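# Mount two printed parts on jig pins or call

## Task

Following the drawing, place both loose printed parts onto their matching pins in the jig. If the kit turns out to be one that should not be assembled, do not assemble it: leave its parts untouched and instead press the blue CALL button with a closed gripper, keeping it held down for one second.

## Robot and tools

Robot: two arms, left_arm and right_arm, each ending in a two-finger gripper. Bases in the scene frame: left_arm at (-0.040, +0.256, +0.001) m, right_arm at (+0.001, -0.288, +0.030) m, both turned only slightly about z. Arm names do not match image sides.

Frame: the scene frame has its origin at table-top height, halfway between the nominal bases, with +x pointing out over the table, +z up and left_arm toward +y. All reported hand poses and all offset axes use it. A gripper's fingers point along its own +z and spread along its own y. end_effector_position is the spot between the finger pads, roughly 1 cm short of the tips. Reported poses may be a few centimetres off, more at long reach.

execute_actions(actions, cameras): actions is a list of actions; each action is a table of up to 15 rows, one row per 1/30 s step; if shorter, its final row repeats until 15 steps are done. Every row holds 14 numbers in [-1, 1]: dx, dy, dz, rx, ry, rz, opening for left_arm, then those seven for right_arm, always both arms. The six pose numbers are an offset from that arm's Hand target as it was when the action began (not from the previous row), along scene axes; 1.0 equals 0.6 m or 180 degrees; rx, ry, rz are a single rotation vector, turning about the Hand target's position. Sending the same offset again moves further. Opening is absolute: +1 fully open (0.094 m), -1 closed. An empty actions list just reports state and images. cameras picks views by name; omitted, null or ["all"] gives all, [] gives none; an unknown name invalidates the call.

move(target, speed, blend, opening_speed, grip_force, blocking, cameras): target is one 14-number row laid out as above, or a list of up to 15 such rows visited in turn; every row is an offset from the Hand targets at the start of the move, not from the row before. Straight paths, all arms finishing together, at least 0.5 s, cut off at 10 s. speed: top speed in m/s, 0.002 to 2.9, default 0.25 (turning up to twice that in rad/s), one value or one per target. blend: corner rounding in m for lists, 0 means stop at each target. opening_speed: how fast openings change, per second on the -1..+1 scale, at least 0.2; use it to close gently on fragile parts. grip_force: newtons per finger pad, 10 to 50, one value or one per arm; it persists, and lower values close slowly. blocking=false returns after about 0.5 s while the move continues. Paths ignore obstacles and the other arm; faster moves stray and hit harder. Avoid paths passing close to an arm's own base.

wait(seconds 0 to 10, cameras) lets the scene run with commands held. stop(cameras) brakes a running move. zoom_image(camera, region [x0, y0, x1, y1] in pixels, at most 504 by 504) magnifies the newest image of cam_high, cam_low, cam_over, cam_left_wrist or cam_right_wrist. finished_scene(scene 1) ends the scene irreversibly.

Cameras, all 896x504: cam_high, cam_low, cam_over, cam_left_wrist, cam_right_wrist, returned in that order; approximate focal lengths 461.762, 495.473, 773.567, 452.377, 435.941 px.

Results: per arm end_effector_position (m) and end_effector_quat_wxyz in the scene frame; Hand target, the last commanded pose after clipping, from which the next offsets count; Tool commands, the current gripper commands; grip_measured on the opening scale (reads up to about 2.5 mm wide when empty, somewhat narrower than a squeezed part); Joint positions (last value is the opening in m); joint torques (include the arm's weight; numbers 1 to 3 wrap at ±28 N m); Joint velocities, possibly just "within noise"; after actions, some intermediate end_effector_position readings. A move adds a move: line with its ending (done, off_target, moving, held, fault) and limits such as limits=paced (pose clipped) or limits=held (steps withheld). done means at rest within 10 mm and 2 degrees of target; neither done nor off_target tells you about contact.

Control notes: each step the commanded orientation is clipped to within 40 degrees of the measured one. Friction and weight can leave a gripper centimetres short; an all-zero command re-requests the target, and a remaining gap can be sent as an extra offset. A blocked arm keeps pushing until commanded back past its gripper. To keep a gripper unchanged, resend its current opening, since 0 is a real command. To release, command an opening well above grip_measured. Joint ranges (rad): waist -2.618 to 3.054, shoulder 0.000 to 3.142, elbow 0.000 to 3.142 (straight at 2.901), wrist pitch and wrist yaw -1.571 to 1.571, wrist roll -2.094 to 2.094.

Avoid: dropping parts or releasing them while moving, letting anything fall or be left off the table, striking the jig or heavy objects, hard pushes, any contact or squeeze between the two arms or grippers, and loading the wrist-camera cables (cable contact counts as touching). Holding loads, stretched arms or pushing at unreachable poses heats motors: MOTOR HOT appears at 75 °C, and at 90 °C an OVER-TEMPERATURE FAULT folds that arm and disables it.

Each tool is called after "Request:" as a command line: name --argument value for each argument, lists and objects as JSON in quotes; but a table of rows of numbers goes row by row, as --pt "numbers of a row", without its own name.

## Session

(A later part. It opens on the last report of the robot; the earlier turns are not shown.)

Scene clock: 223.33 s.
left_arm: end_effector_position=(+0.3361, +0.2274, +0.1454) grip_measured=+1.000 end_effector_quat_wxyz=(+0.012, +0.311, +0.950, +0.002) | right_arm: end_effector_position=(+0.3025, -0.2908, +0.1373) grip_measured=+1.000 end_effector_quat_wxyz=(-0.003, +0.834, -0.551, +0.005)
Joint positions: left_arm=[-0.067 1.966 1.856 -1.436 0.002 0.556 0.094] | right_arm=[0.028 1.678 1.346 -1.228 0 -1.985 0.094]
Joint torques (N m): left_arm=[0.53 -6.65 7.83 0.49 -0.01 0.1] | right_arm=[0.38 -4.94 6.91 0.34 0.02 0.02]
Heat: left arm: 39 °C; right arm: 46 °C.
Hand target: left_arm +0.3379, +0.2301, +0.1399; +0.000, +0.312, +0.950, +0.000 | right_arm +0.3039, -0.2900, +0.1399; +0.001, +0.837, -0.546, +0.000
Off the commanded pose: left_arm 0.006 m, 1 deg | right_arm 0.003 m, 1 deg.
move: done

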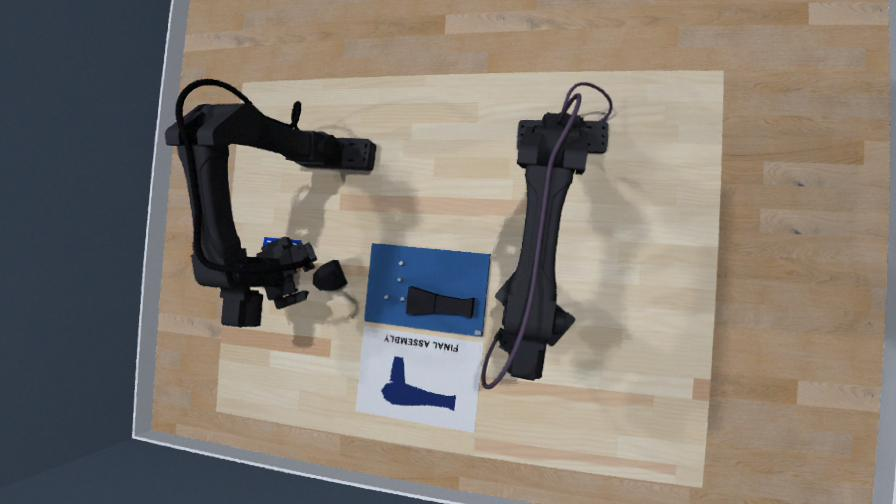

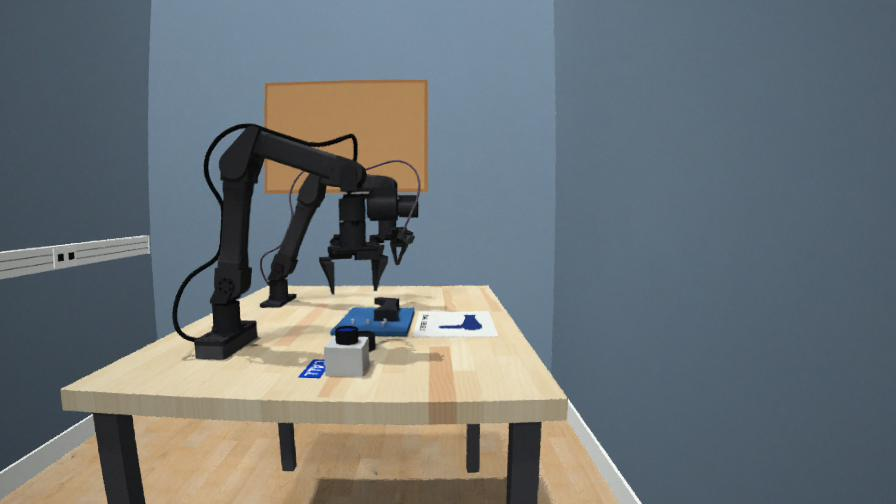

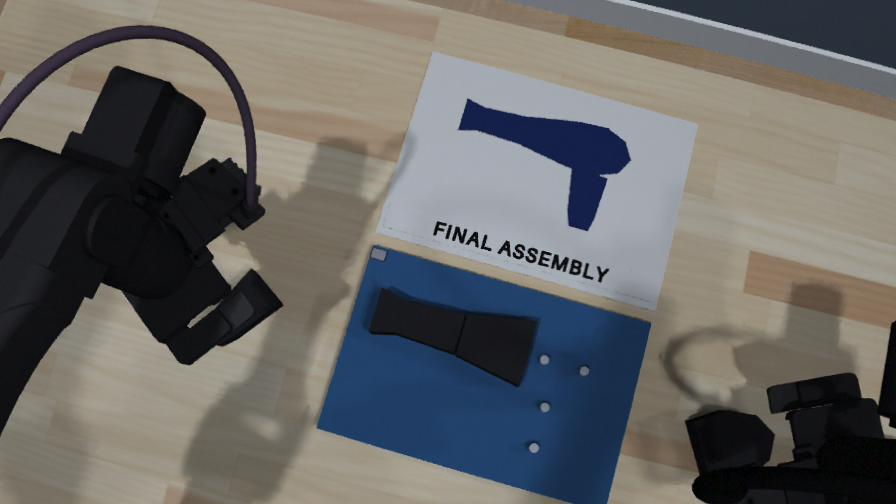

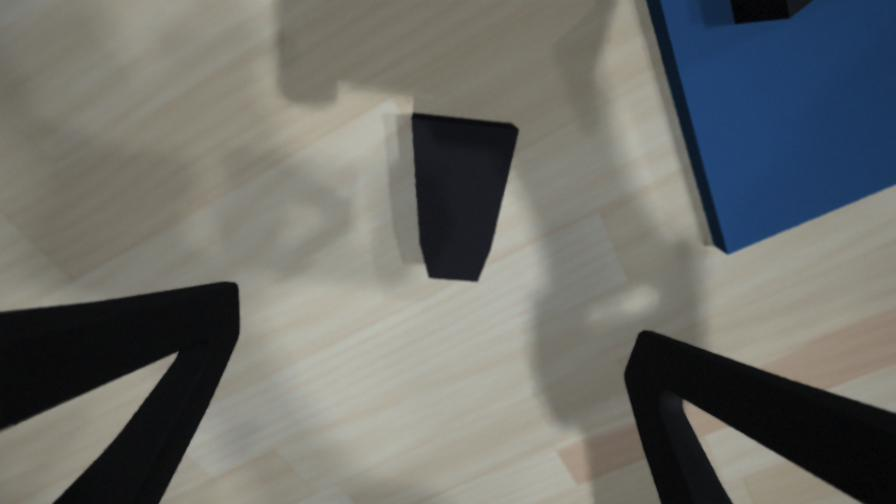

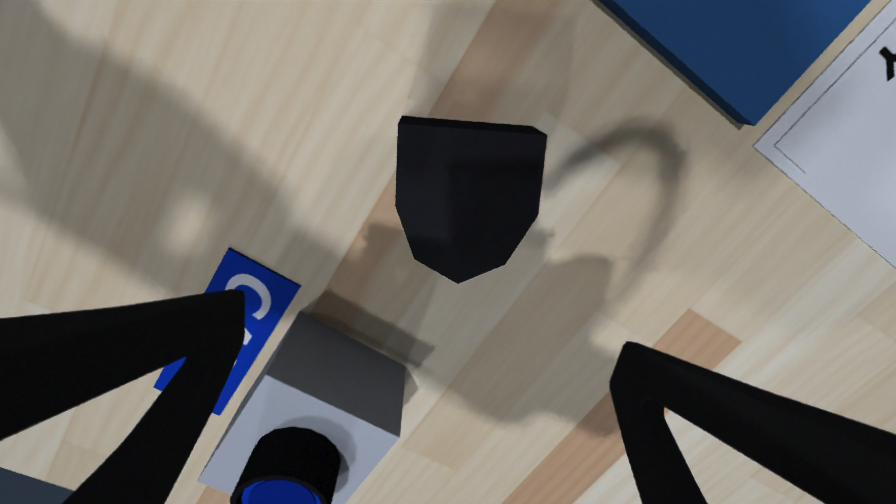

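Request:
move --target '[0, 0, -0.0833, 0, 0, 0, 1, -0.0118, 0.0275, -0.0833, 0, 0, 0, 1]' --speed 0.25 --cameras '["cam_low", "cam_over", "cam_left_wrist", "cam_right_wrist"]'

Scene clock: 229.37 s.
left_arm: end_effector_position=(+0.3374, +0.2273, +0.1014) grip_measured=+1.000 end_effector_quat_wxyz=(+0.011, +0.311, +0.950, +0.001) | right_arm: end_effector_position=(+0.2979, -0.2743, +0.0944) grip_measured=+1.000 end_effector_quat_wxyz=(-0.003, +0.838, -0.546, +0.005)
Joint positions: left_arm=[-0.067 1.966 1.681 -1.264 0.002 0.556 0.094] | right_arm=[0.084 1.69 1.187 -1.057 0.002 -1.942 0.094]
Joint torques (N m): left_arm=[0.53 -6.97 5.59 0.77 -0.01 0.09] | right_arm=[0.28 -4.98 4.18 0.67 0.01 0.05]
Heat: left arm: 39 °C; right arm: 46 °C.
Hand target: left_arm +0.3380, +0.2301, +0.0899; +0.000, +0.312, +0.950, +0.000 | right_arm +0.2969, -0.2735, +0.0900; +0.000, +0.837, -0.547, +0.000
Off the commanded pose: left_arm 0.012 m, 1 deg | right_arm 0.005 m, 1 deg.
move: off_target (left_arm)
Images, in order (width x height): cam_low 896x504, cam_over 896x504, cam_left_wrist 896x504, cam_right_wrist 896x504.

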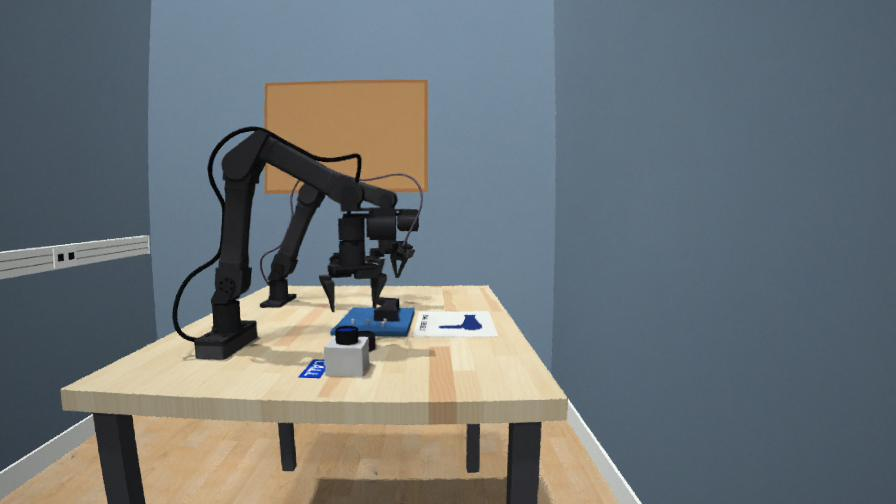

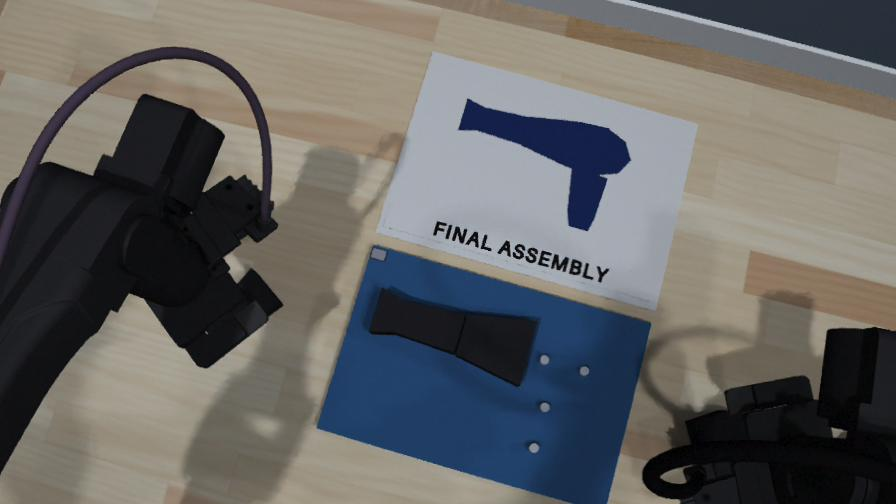

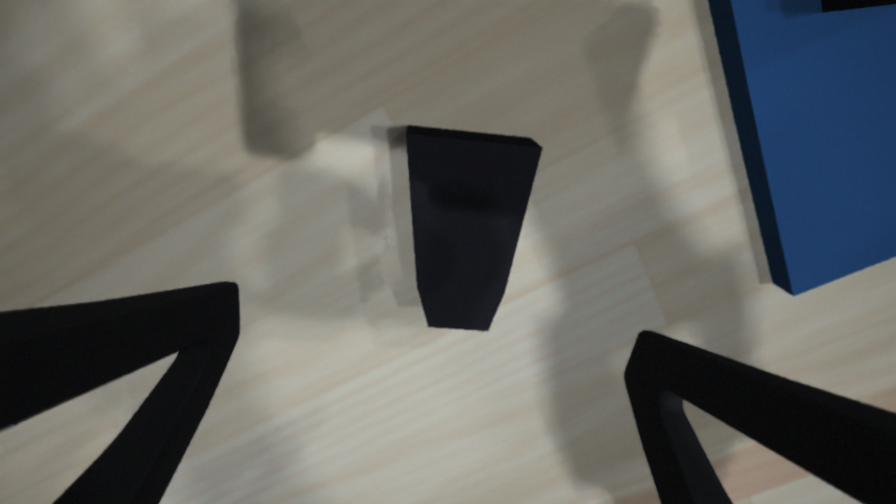

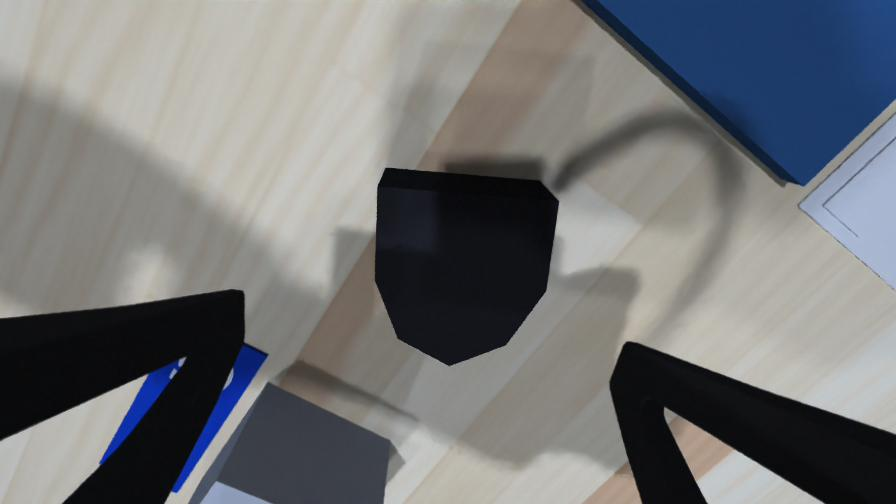

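Request:
move --target '[-0.0098, -0.0135, -0.075, 0, 0, 0, 1, 0.0073, 0.0123, -0.0583, 0, 0, 0, 1]' --speed 0.2 --cameras '["cam_low", "cam_left_wrist", "cam_right_wrist"]'

Scene clock: 244.83 s.
left_arm: end_effector_position=(+0.3334, +0.2237, +0.0571) grip_measured=+1.000 end_effector_quat_wxyz=(+0.012, +0.312, +0.950, +0.002) | right_arm: end_effector_position=(+0.3030, -0.2672, +0.0599) grip_measured=+1.000 end_effector_quat_wxyz=(-0.003, +0.838, -0.546, +0.005)
Joint positions: left_arm=[-0.078 1.973 1.513 -1.087 0.002 0.548 0.094] | right_arm=[0.107 1.753 1.115 -0.921 0.002 -1.919 0.094]
Joint torques (N m): left_arm=[-0.44 -6.75 5.46 0.76 -0.01 -0.04] | right_arm=[0.18 -5.2 4.01 0.64 -0.05 0.09]
Heat: left arm: 39 °C; right arm: 45 °C.
Hand target: left_arm +0.3320, +0.2220, +0.0449; +0.000, +0.312, +0.950, +0.000 | right_arm +0.3013, -0.2661, +0.0550; +0.000, +0.837, -0.546, +0.000
Off the commanded pose: left_arm 0.012 m, 1 deg | right_arm 0.005 m, 1 deg.
move: off_target (left_arm)
Images, in order (width x height): cam_low 896x504, cam_left_wrist 896x504, cam_right_wrist 896x504.

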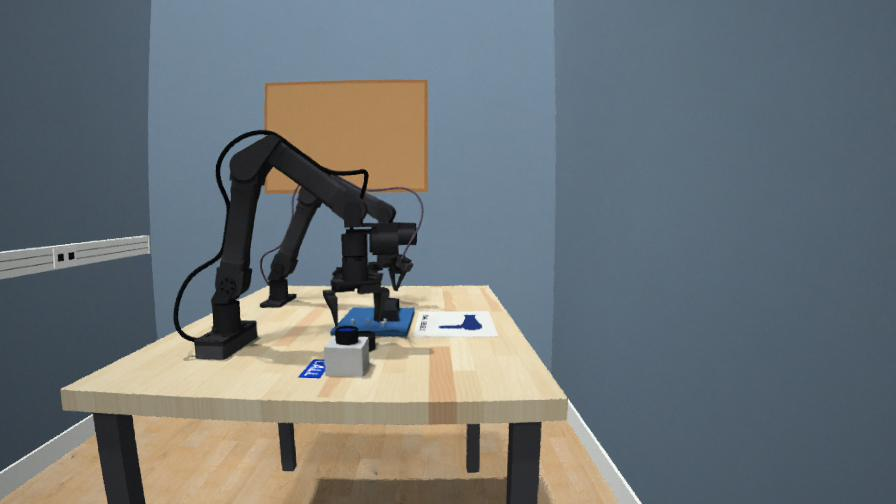

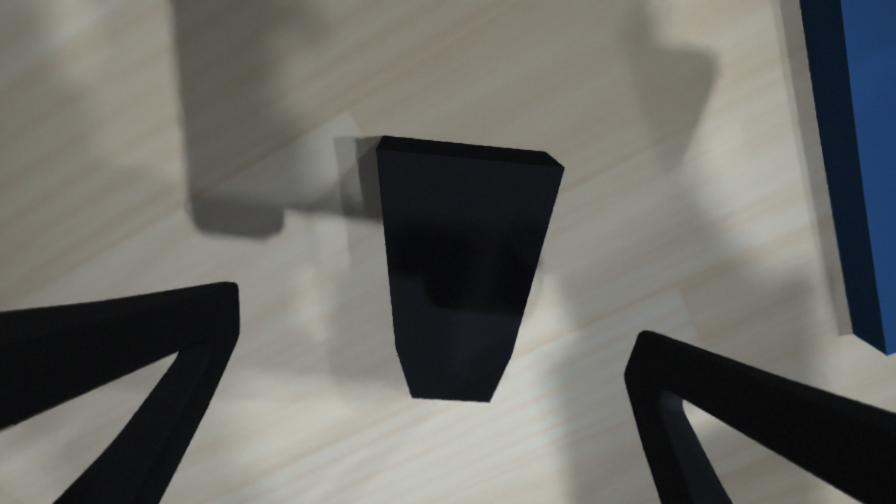

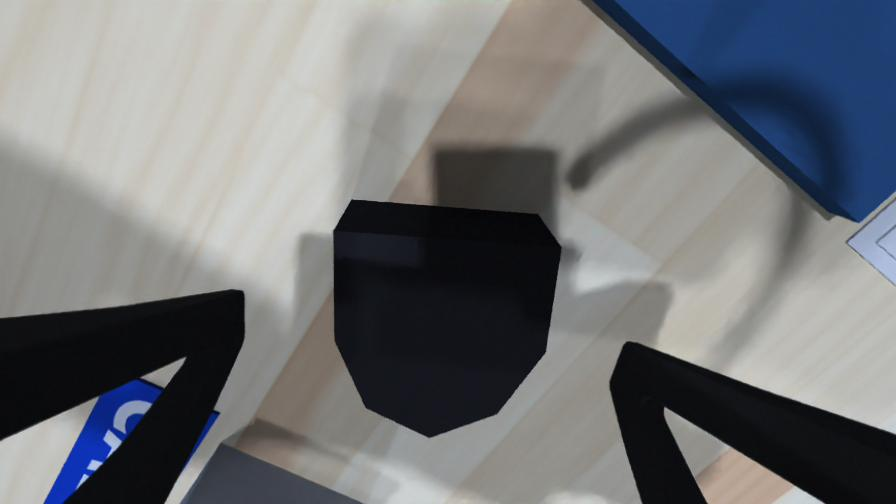

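Request:
zoom_image --camera "cam_low" --region '[300, 260, 440, 400]'

Scaled by 3.600 from the camera's 896x504 image, which has a finer 1280x720 frame.

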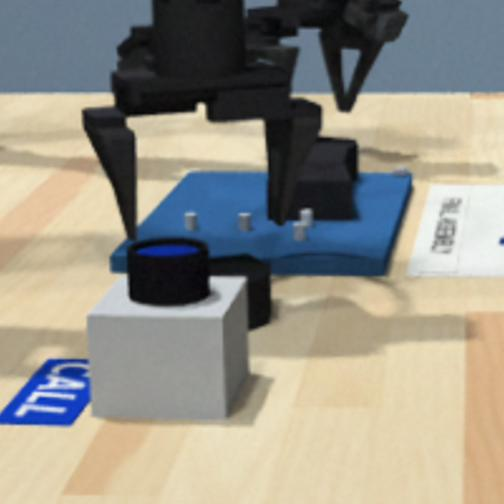

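Request:
move --target '[0.0018, -0.0168, -0.06, 0, 0, 0, 1, -0.0005, 0.0075, -0.0633, 0, 0, 0, 1]' --speed 0.1 --cameras '["cam_low", "cam_left_wrist", "cam_right_wrist"]'

Scene clock: 261.53 s.
left_arm: end_effector_position=(+0.3354, +0.2130, +0.0211) grip_measured=+1.000 end_effector_quat_wxyz=(+0.011, +0.313, +0.950, +0.001) | right_arm: end_effector_position=(+0.3033, -0.2629, +0.0221) grip_measured=+1.000 end_effector_quat_wxyz=(-0.003, +0.838, -0.546, +0.005)
Joint positions: left_arm=[-0.105 2.023 1.437 -0.962 0.002 0.522 0.094] | right_arm=[0.121 1.822 1.033 -0.77 0.002 -1.904 0.094]
Joint torques (N m): left_arm=[-0.34 -6.93 5.33 0.79 -0.01 -0.04] | right_arm=[0.47 -5.71 3.64 0.74 -0.04 0.04]
Heat: left arm: 38 °C; right arm: 45 °C.
Hand target: left_arm +0.3331, +0.2119, +0.0089; +0.000, +0.312, +0.950, +0.000 | right_arm +0.3008, -0.2616, +0.0170; +0.001, +0.837, -0.546, +0.000
Off the commanded pose: left_arm 0.013 m, 1 deg | right_arm 0.006 m, 1 deg.
move: off_target (left_arm)
Images, in order (width x height): cam_low 896x504, cam_left_wrist 896x504, cam_right_wrist 896x504.

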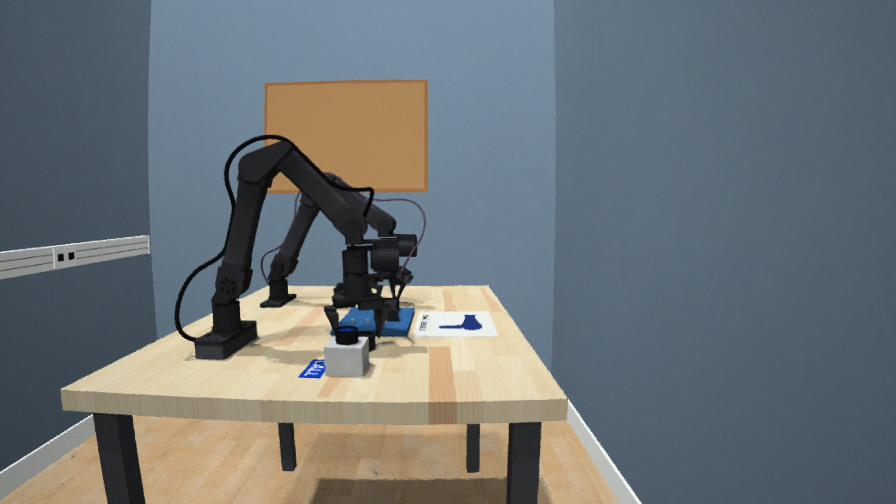

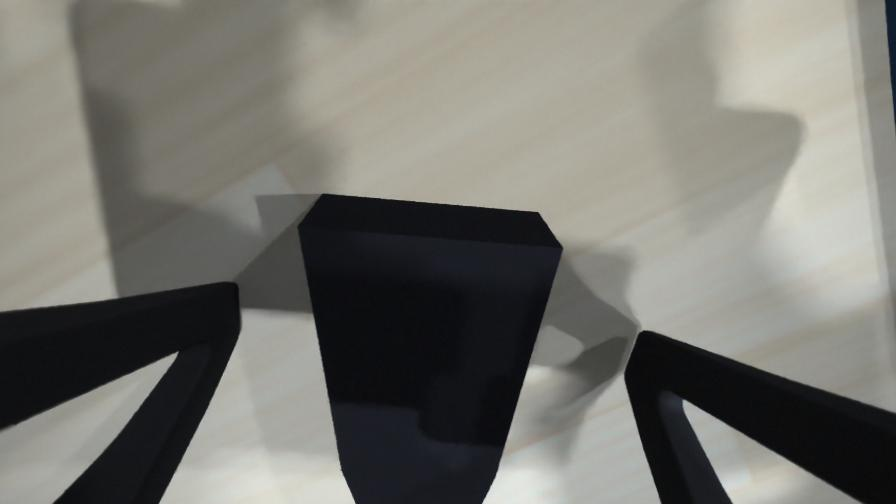

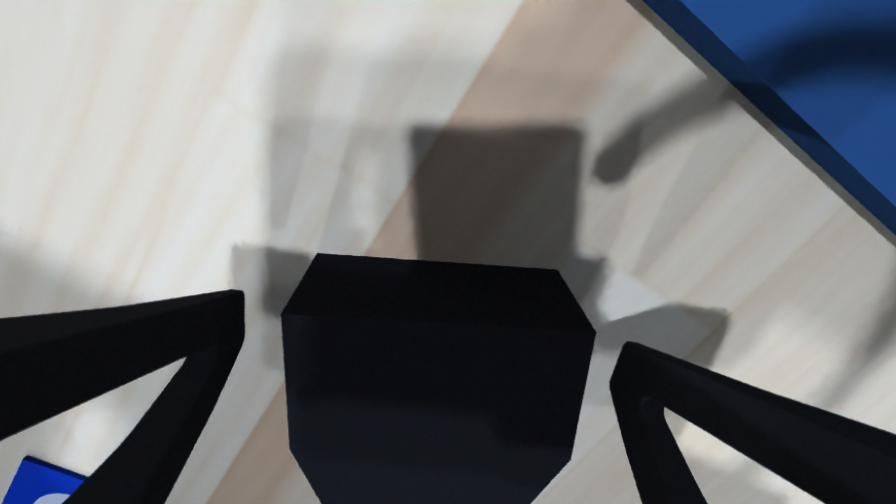

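Request:
move --target '[0, 0, 0, 0, 0, 0, -0.45, 0, 0, 0, 0, 0, 0, 0.15]' --speed 0.1 --grip_force 35 --opening_speed 0.6 --cameras '["cam_over", "cam_left_wrist", "cam_right_wrist"]'

Scene clock: 273.43 s.
left_arm: end_effector_position=(+0.3364, +0.2128, +0.0211) grip_measured=-0.139 end_effector_quat_wxyz=(+0.013, +0.312, +0.950, +0.002) | right_arm: end_effector_position=(+0.3036, -0.2630, +0.0221) grip_measured=+0.397 end_effector_quat_wxyz=(-0.003, +0.838, -0.546, +0.006)
Joint positions: left_arm=[-0.105 2.023 1.437 -0.958 0.002 0.521 0.04] | right_arm=[0.121 1.822 1.033 -0.769 0.003 -1.903 0.066]
Joint torques (N m): left_arm=[-0.34 -6.93 5.33 0.74 -0.01 -0.04] | right_arm=[0.57 -5.49 3.88 0.71 0 0.1]
Heat: left arm: 39 °C; right arm: 44 °C.
Hand target: left_arm +0.3331, +0.2119, +0.0089; +0.000, +0.312, +0.950, +0.000 | right_arm +0.3009, -0.2616, +0.0170; +0.001, +0.837, -0.547, +0.000
Off the commanded pose: left_arm 0.013 m, 2 deg | right_arm 0.006 m, 1 deg.
grip_force (N): 35, 35
move: off_target (left_arm)
Images, in order (width x height): cam_over 896x504, cam_left_wrist 896x504, cam_right_wrist 896x504.

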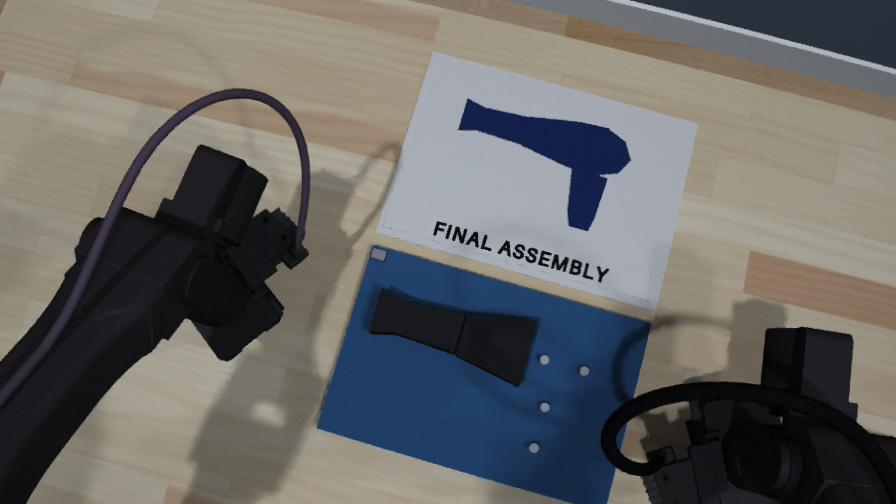

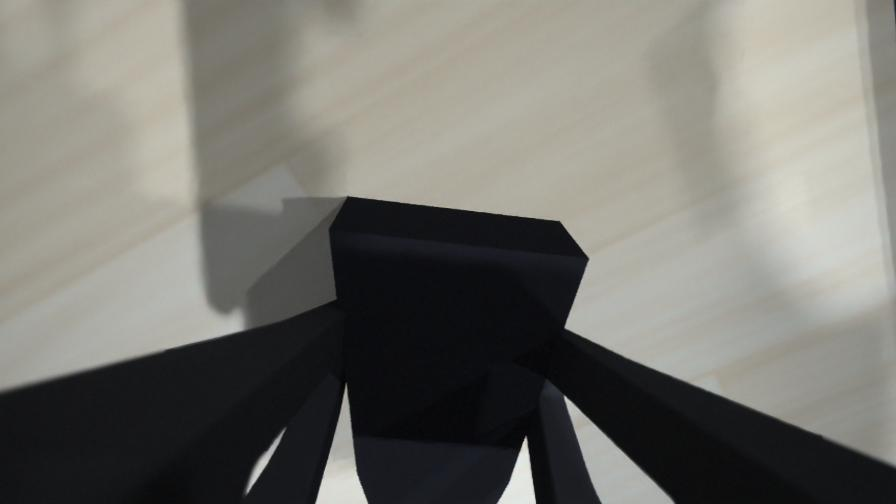

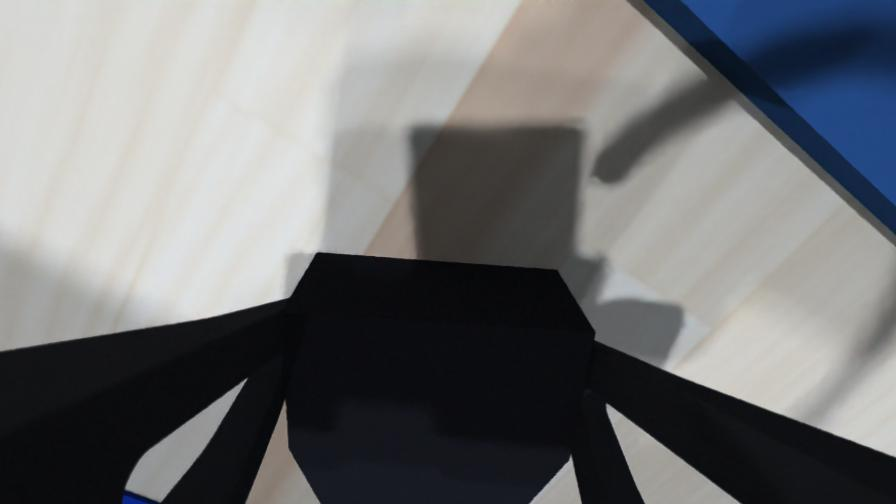

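Request:
move --pt "0 0 0.02 0 0 0 -0.45 0 0 0.1 0 0 0 0.15" --pt "0 0 0.02 0 0 0 -0.45 0.0872 0.308 0.1 0 0 -0.1594 0.15" --speed 0.2 --blend '[0.02, 0]'

Scene clock: 293.83 s.
left_arm: end_effector_position=(+0.3348, +0.2130, +0.0211) grip_measured=-0.140 end_effector_quat_wxyz=(+0.010, +0.312, +0.950, +0.001) | right_arm: end_effector_position=(+0.3495, -0.0784, +0.0763) grip_measured=+0.397 end_effector_quat_wxyz=(-0.001, +0.680, -0.734, +0.003)
Joint positions: left_arm=[-0.105 2.023 1.437 -0.965 0.002 0.521 0.04] | right_arm=[0.581 2.124 1.7 -1.144 0.005 -0.952 0.066]
Joint torques (N m): left_arm=[-0.32 -7.98 7.41 0.37 -0.01 -0.04] | right_arm=[-0.08 -7.98 7.08 0.42 -0.09 0.07]
Heat: left arm: 39 °C; right arm: 44 °C.
Hand target: left_arm +0.3331, +0.2119, +0.0209; +0.000, +0.312, +0.950, +0.000 | right_arm +0.3532, -0.0768, +0.0771; +0.000, +0.676, -0.737, +0.000
Off the commanded pose: left_arm 0.002 m, 1 deg | right_arm 0.004 m, 1 deg.
grip_force (N): 35, 35
move: done

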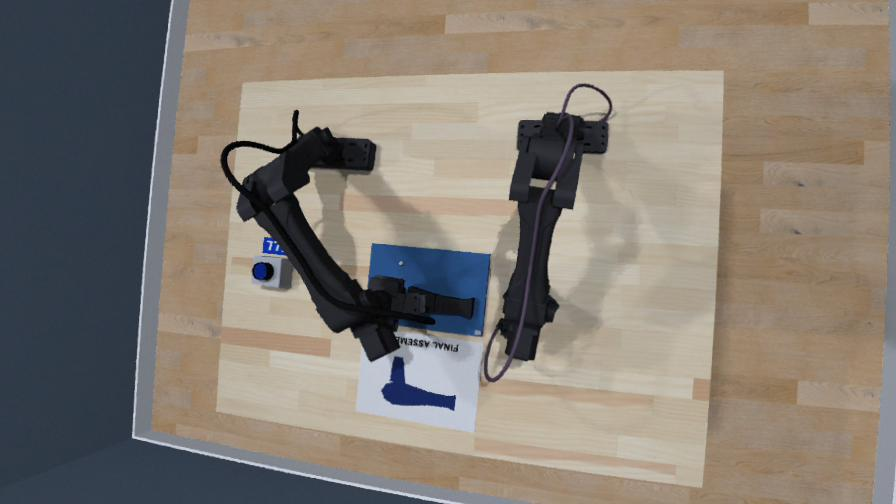

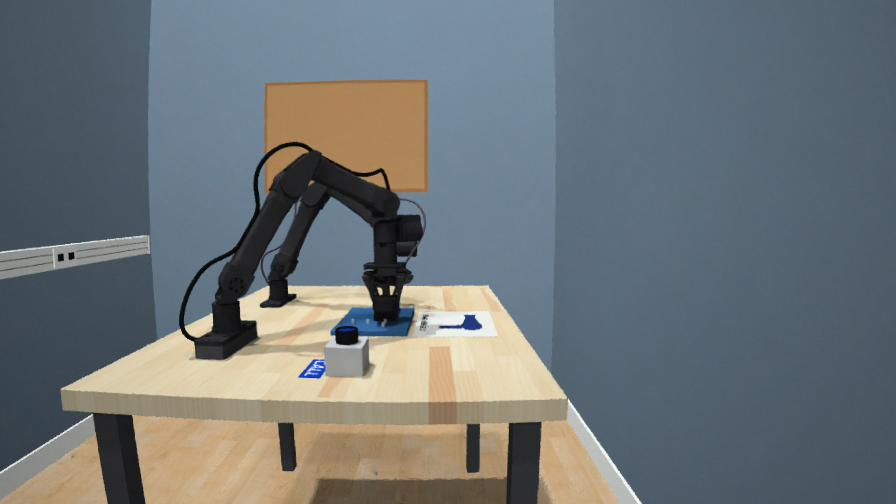

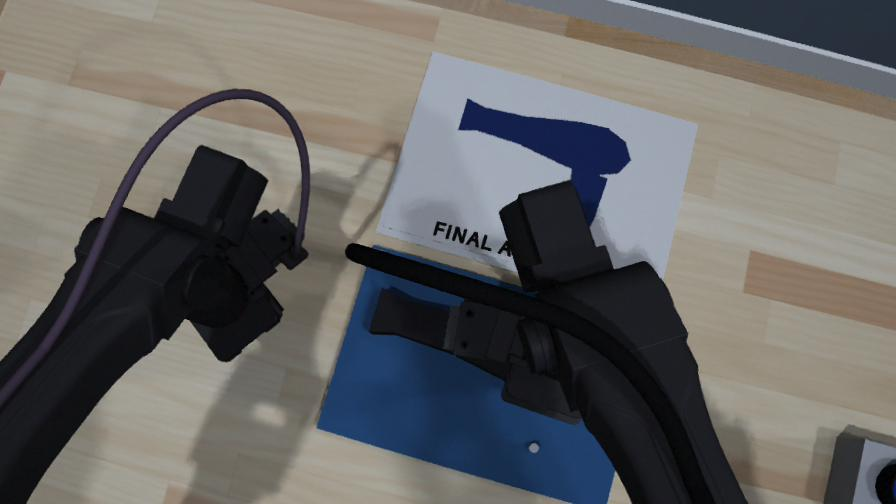

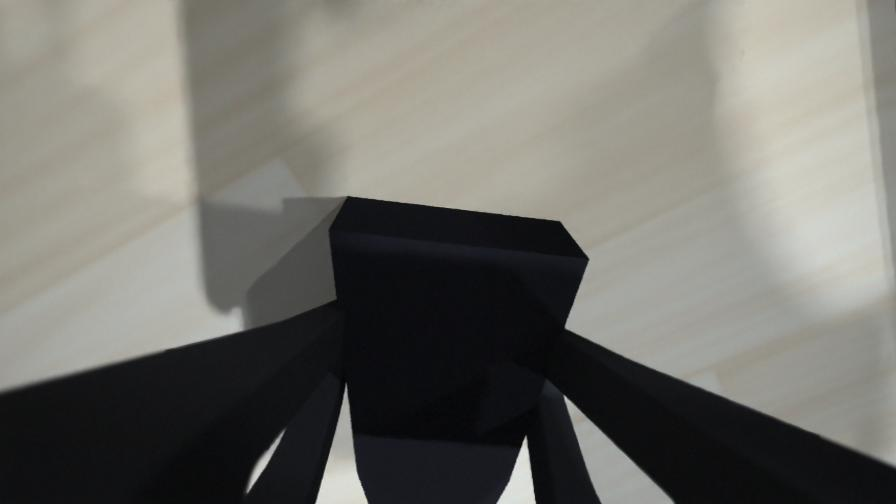

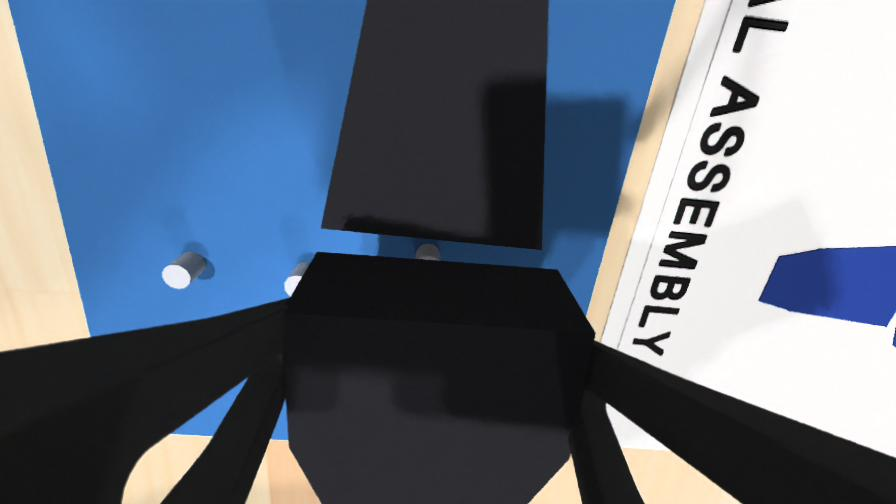

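Request:
move --target '[0, 0, 0, 0, 0, 0, -0.45, -0.0035, -0.0073, -0.0333, 0, 0, -0.0089, 0.15]' --speed 0.1 --cameras '["cam_low", "cam_right_wrist"]'

Scene clock: 310.07 s.
left_arm: end_effector_position=(+0.3348, +0.2130, +0.0211) grip_measured=-0.140 end_effector_quat_wxyz=(+0.010, +0.312, +0.950, +0.001) | right_arm: end_effector_position=(+0.3496, -0.0808, +0.0642) grip_measured=+0.397 end_effector_quat_wxyz=(-0.001, +0.670, -0.743, +0.003)
Joint positions: left_arm=[-0.105 2.023 1.437 -0.965 0.002 0.521 0.04] | right_arm=[0.576 2.128 1.657 -1.096 0.005 -0.931 0.066]
Joint torques (N m): left_arm=[-0.32 -7.98 7.41 0.36 -0.01 -0.03] | right_arm=[-0.4 -8.21 4.44 0.73 -0.11 0.06]
Heat: left arm: 40 °C; right arm: 44 °C.
Hand target: left_arm +0.3331, +0.2119, +0.0209; +0.000, +0.312, +0.950, +0.000 | right_arm +0.3512, -0.0812, +0.0570; +0.000, -0.666, +0.746, +0.000
Off the commanded pose: left_arm 0.002 m, 1 deg | right_arm 0.007 m, 1 deg.
grip_force (N): 35, 35
move: done
Images, in order (width x height): cam_low 896x504, cam_right_wrist 896x504.

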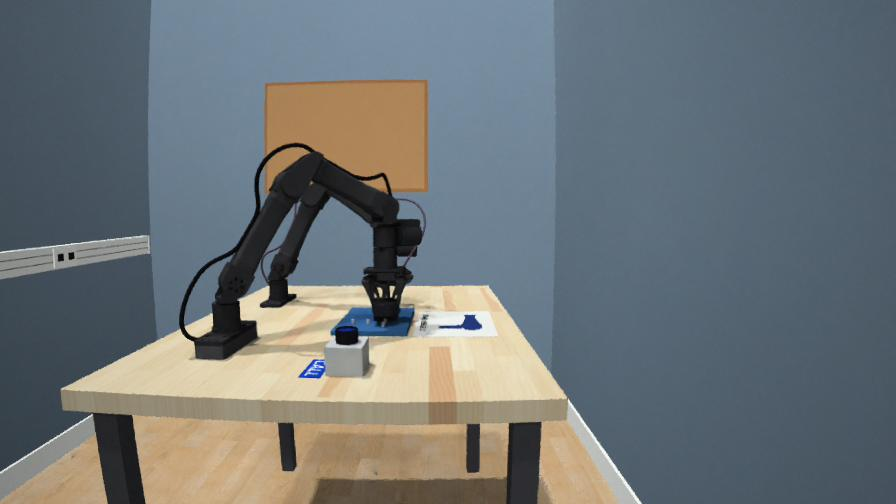

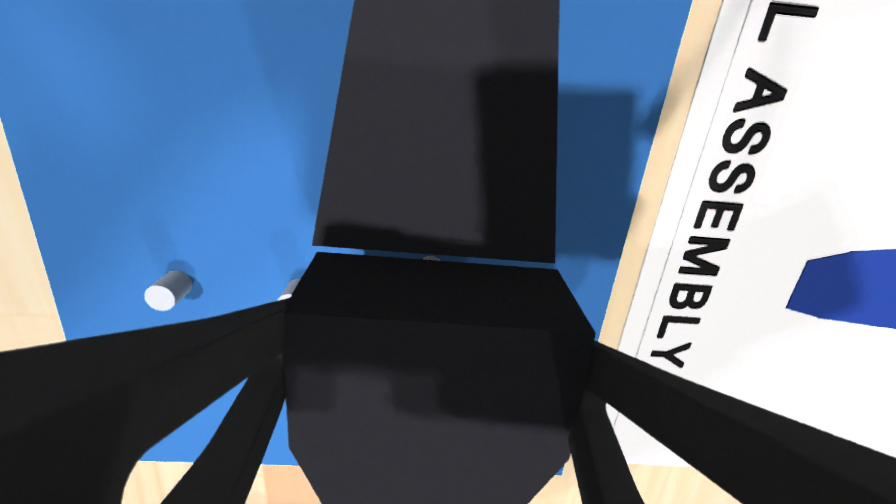

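Request:
move --target '[0, 0, 0, 0, 0, 0, -0.45, -0.0027, -0.0037, -0.0317, 0, 0, -0.0025, 0.15]' --speed 0.08 --cameras '["cam_low", "cam_right_wrist"]'

Scene clock: 318.17 s.
left_arm: end_effector_position=(+0.3348, +0.2130, +0.0211) grip_measured=-0.140 end_effector_quat_wxyz=(+0.010, +0.312, +0.950, +0.001) | right_arm: end_effector_position=(+0.3467, -0.0837, +0.0457) grip_measured=+0.397 end_effector_quat_wxyz=(+0.002, +0.666, -0.746, +0.002)
Joint positions: left_arm=[-0.105 2.023 1.437 -0.965 0.002 0.521 0.04] | right_arm=[0.573 2.139 1.598 -1.033 0.005 -0.925 0.066]
Joint torques (N m): left_arm=[-0.35 -7.95 7.42 0.37 -0.02 -0.03] | right_arm=[-0.44 -8.1 4.25 0.82 -0.07 0.1]
Heat: left arm: 40 °C; right arm: 44 °C.
Hand target: left_arm +0.3331, +0.2119, +0.0209; +0.000, +0.312, +0.950, +0.000 | right_arm +0.3495, -0.0834, +0.0380; +0.000, -0.663, +0.749, +0.000
Off the commanded pose: left_arm 0.002 m, 1 deg | right_arm 0.008 m, 1 deg.
grip_force (N): 35, 35
move: done
Images, in order (width x height): cam_low 896x504, cam_right_wrist 896x504.

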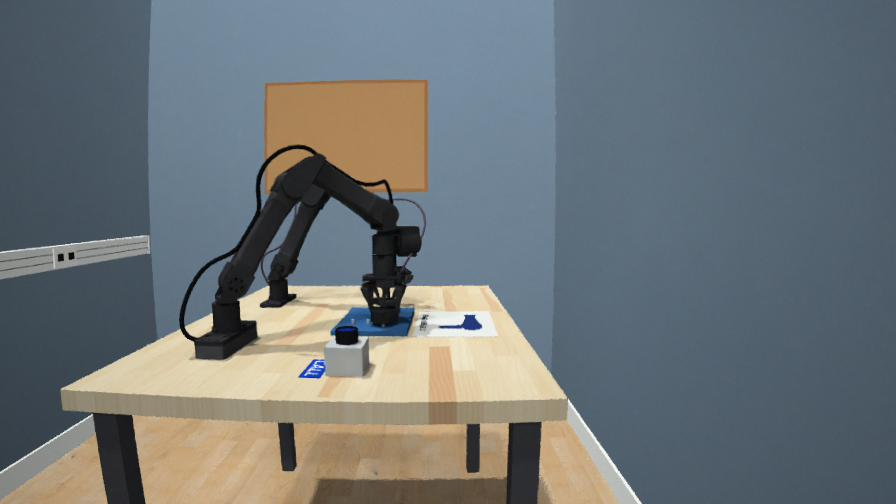

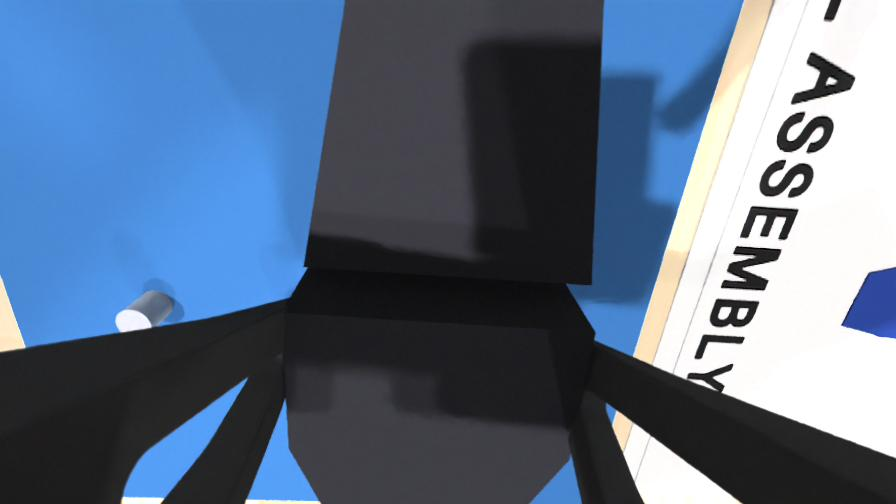

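Request:
move --target '[0, 0, 0, 0, 0, 0, -0.45, 0.0037, 0.0053, 0, 0, 0, 0, 0.15]' --speed 0.05 --cameras '["cam_right_wrist"]'

Scene clock: 330.70 s.
left_arm: end_effector_position=(+0.3348, +0.2130, +0.0211) grip_measured=-0.140 end_effector_quat_wxyz=(+0.010, +0.312, +0.950, +0.001) | right_arm: end_effector_position=(+0.3466, -0.0837, +0.0452) grip_measured=+0.397 end_effector_quat_wxyz=(+0.002, +0.665, -0.747, +0.002)
Joint positions: left_arm=[-0.105 2.023 1.437 -0.965 0.002 0.521 0.04] | right_arm=[0.573 2.14 1.598 -1.033 0.005 -0.921 0.066]
Joint torques (N m): left_arm=[-0.34 -7.98 7.42 0.36 -0.02 -0.04] | right_arm=[-0.08 -7.27 5.67 0.74 -0.07 0.1]
Heat: left arm: 40 °C; right arm: 44 °C.
Hand target: left_arm +0.3331, +0.2119, +0.0209; +0.000, +0.312, +0.950, +0.000 | right_arm +0.3517, -0.0802, +0.0380; +0.000, -0.663, +0.749, +0.000
Off the commanded pose: left_arm 0.002 m, 1 deg | right_arm 0.009 m, 1 deg.
grip_force (N): 35, 35
move: done
Images, in order (width x height): cam_right_wrist 896x504.

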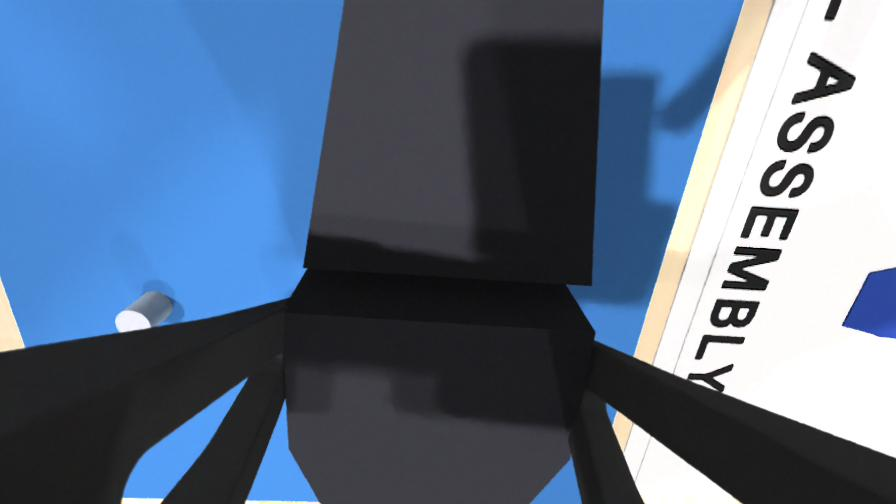

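Request:
move --target '[0, 0, 0, 0, 0, 0, -0.45, 0.0045, 0.0067, 0, 0, 0, 0, 0.15]' --speed 0.05 --cameras '["cam_right_wrist"]'

Scene clock: 333.73 s.
left_arm: end_effector_position=(+0.3348, +0.2130, +0.0211) grip_measured=-0.140 end_effector_quat_wxyz=(+0.010, +0.312, +0.950, +0.001) | right_arm: end_effector_position=(+0.3484, -0.0828, +0.0373) grip_measured=+0.397 end_effector_quat_wxyz=(+0.008, +0.663, -0.748, +0.001)
Joint positions: left_arm=[-0.105 2.023 1.437 -0.965 0.002 0.521 0.04] | right_arm=[0.573 2.168 1.61 -1.029 0.005 -0.917 0.066]
Joint torques (N m): left_arm=[-0.34 -7.98 7.41 0.37 -0.01 -0.03] | right_arm=[0.17 -8.08 6.97 0.61 -0.04 0.05]
Heat: left arm: 40 °C; right arm: 44 °C.
Hand target: left_arm +0.3331, +0.2119, +0.0209; +0.000, +0.312, +0.950, +0.000 | right_arm +0.3545, -0.0762, +0.0381; +0.000, -0.663, +0.749, +0.000
Off the commanded pose: left_arm 0.002 m, 1 deg | right_arm 0.009 m, 1 deg.
grip_force (N): 35, 35
move: done
Images, in order (width x height): cam_right_wrist 896x504.

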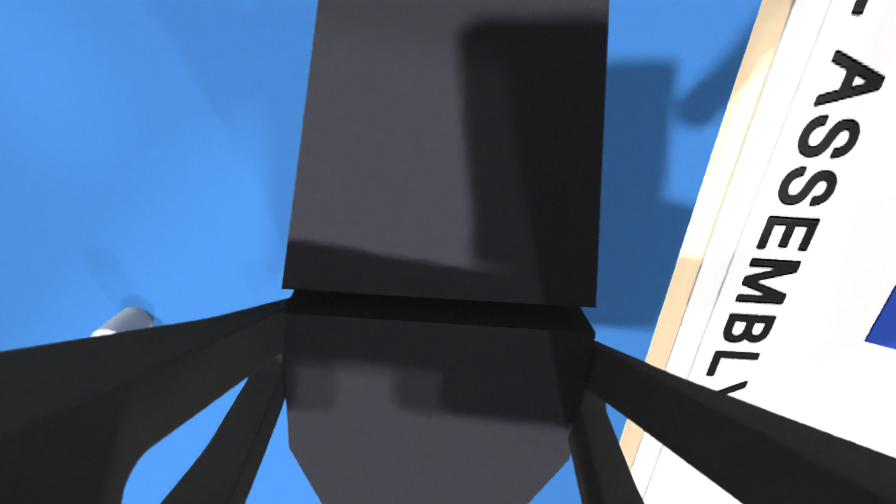

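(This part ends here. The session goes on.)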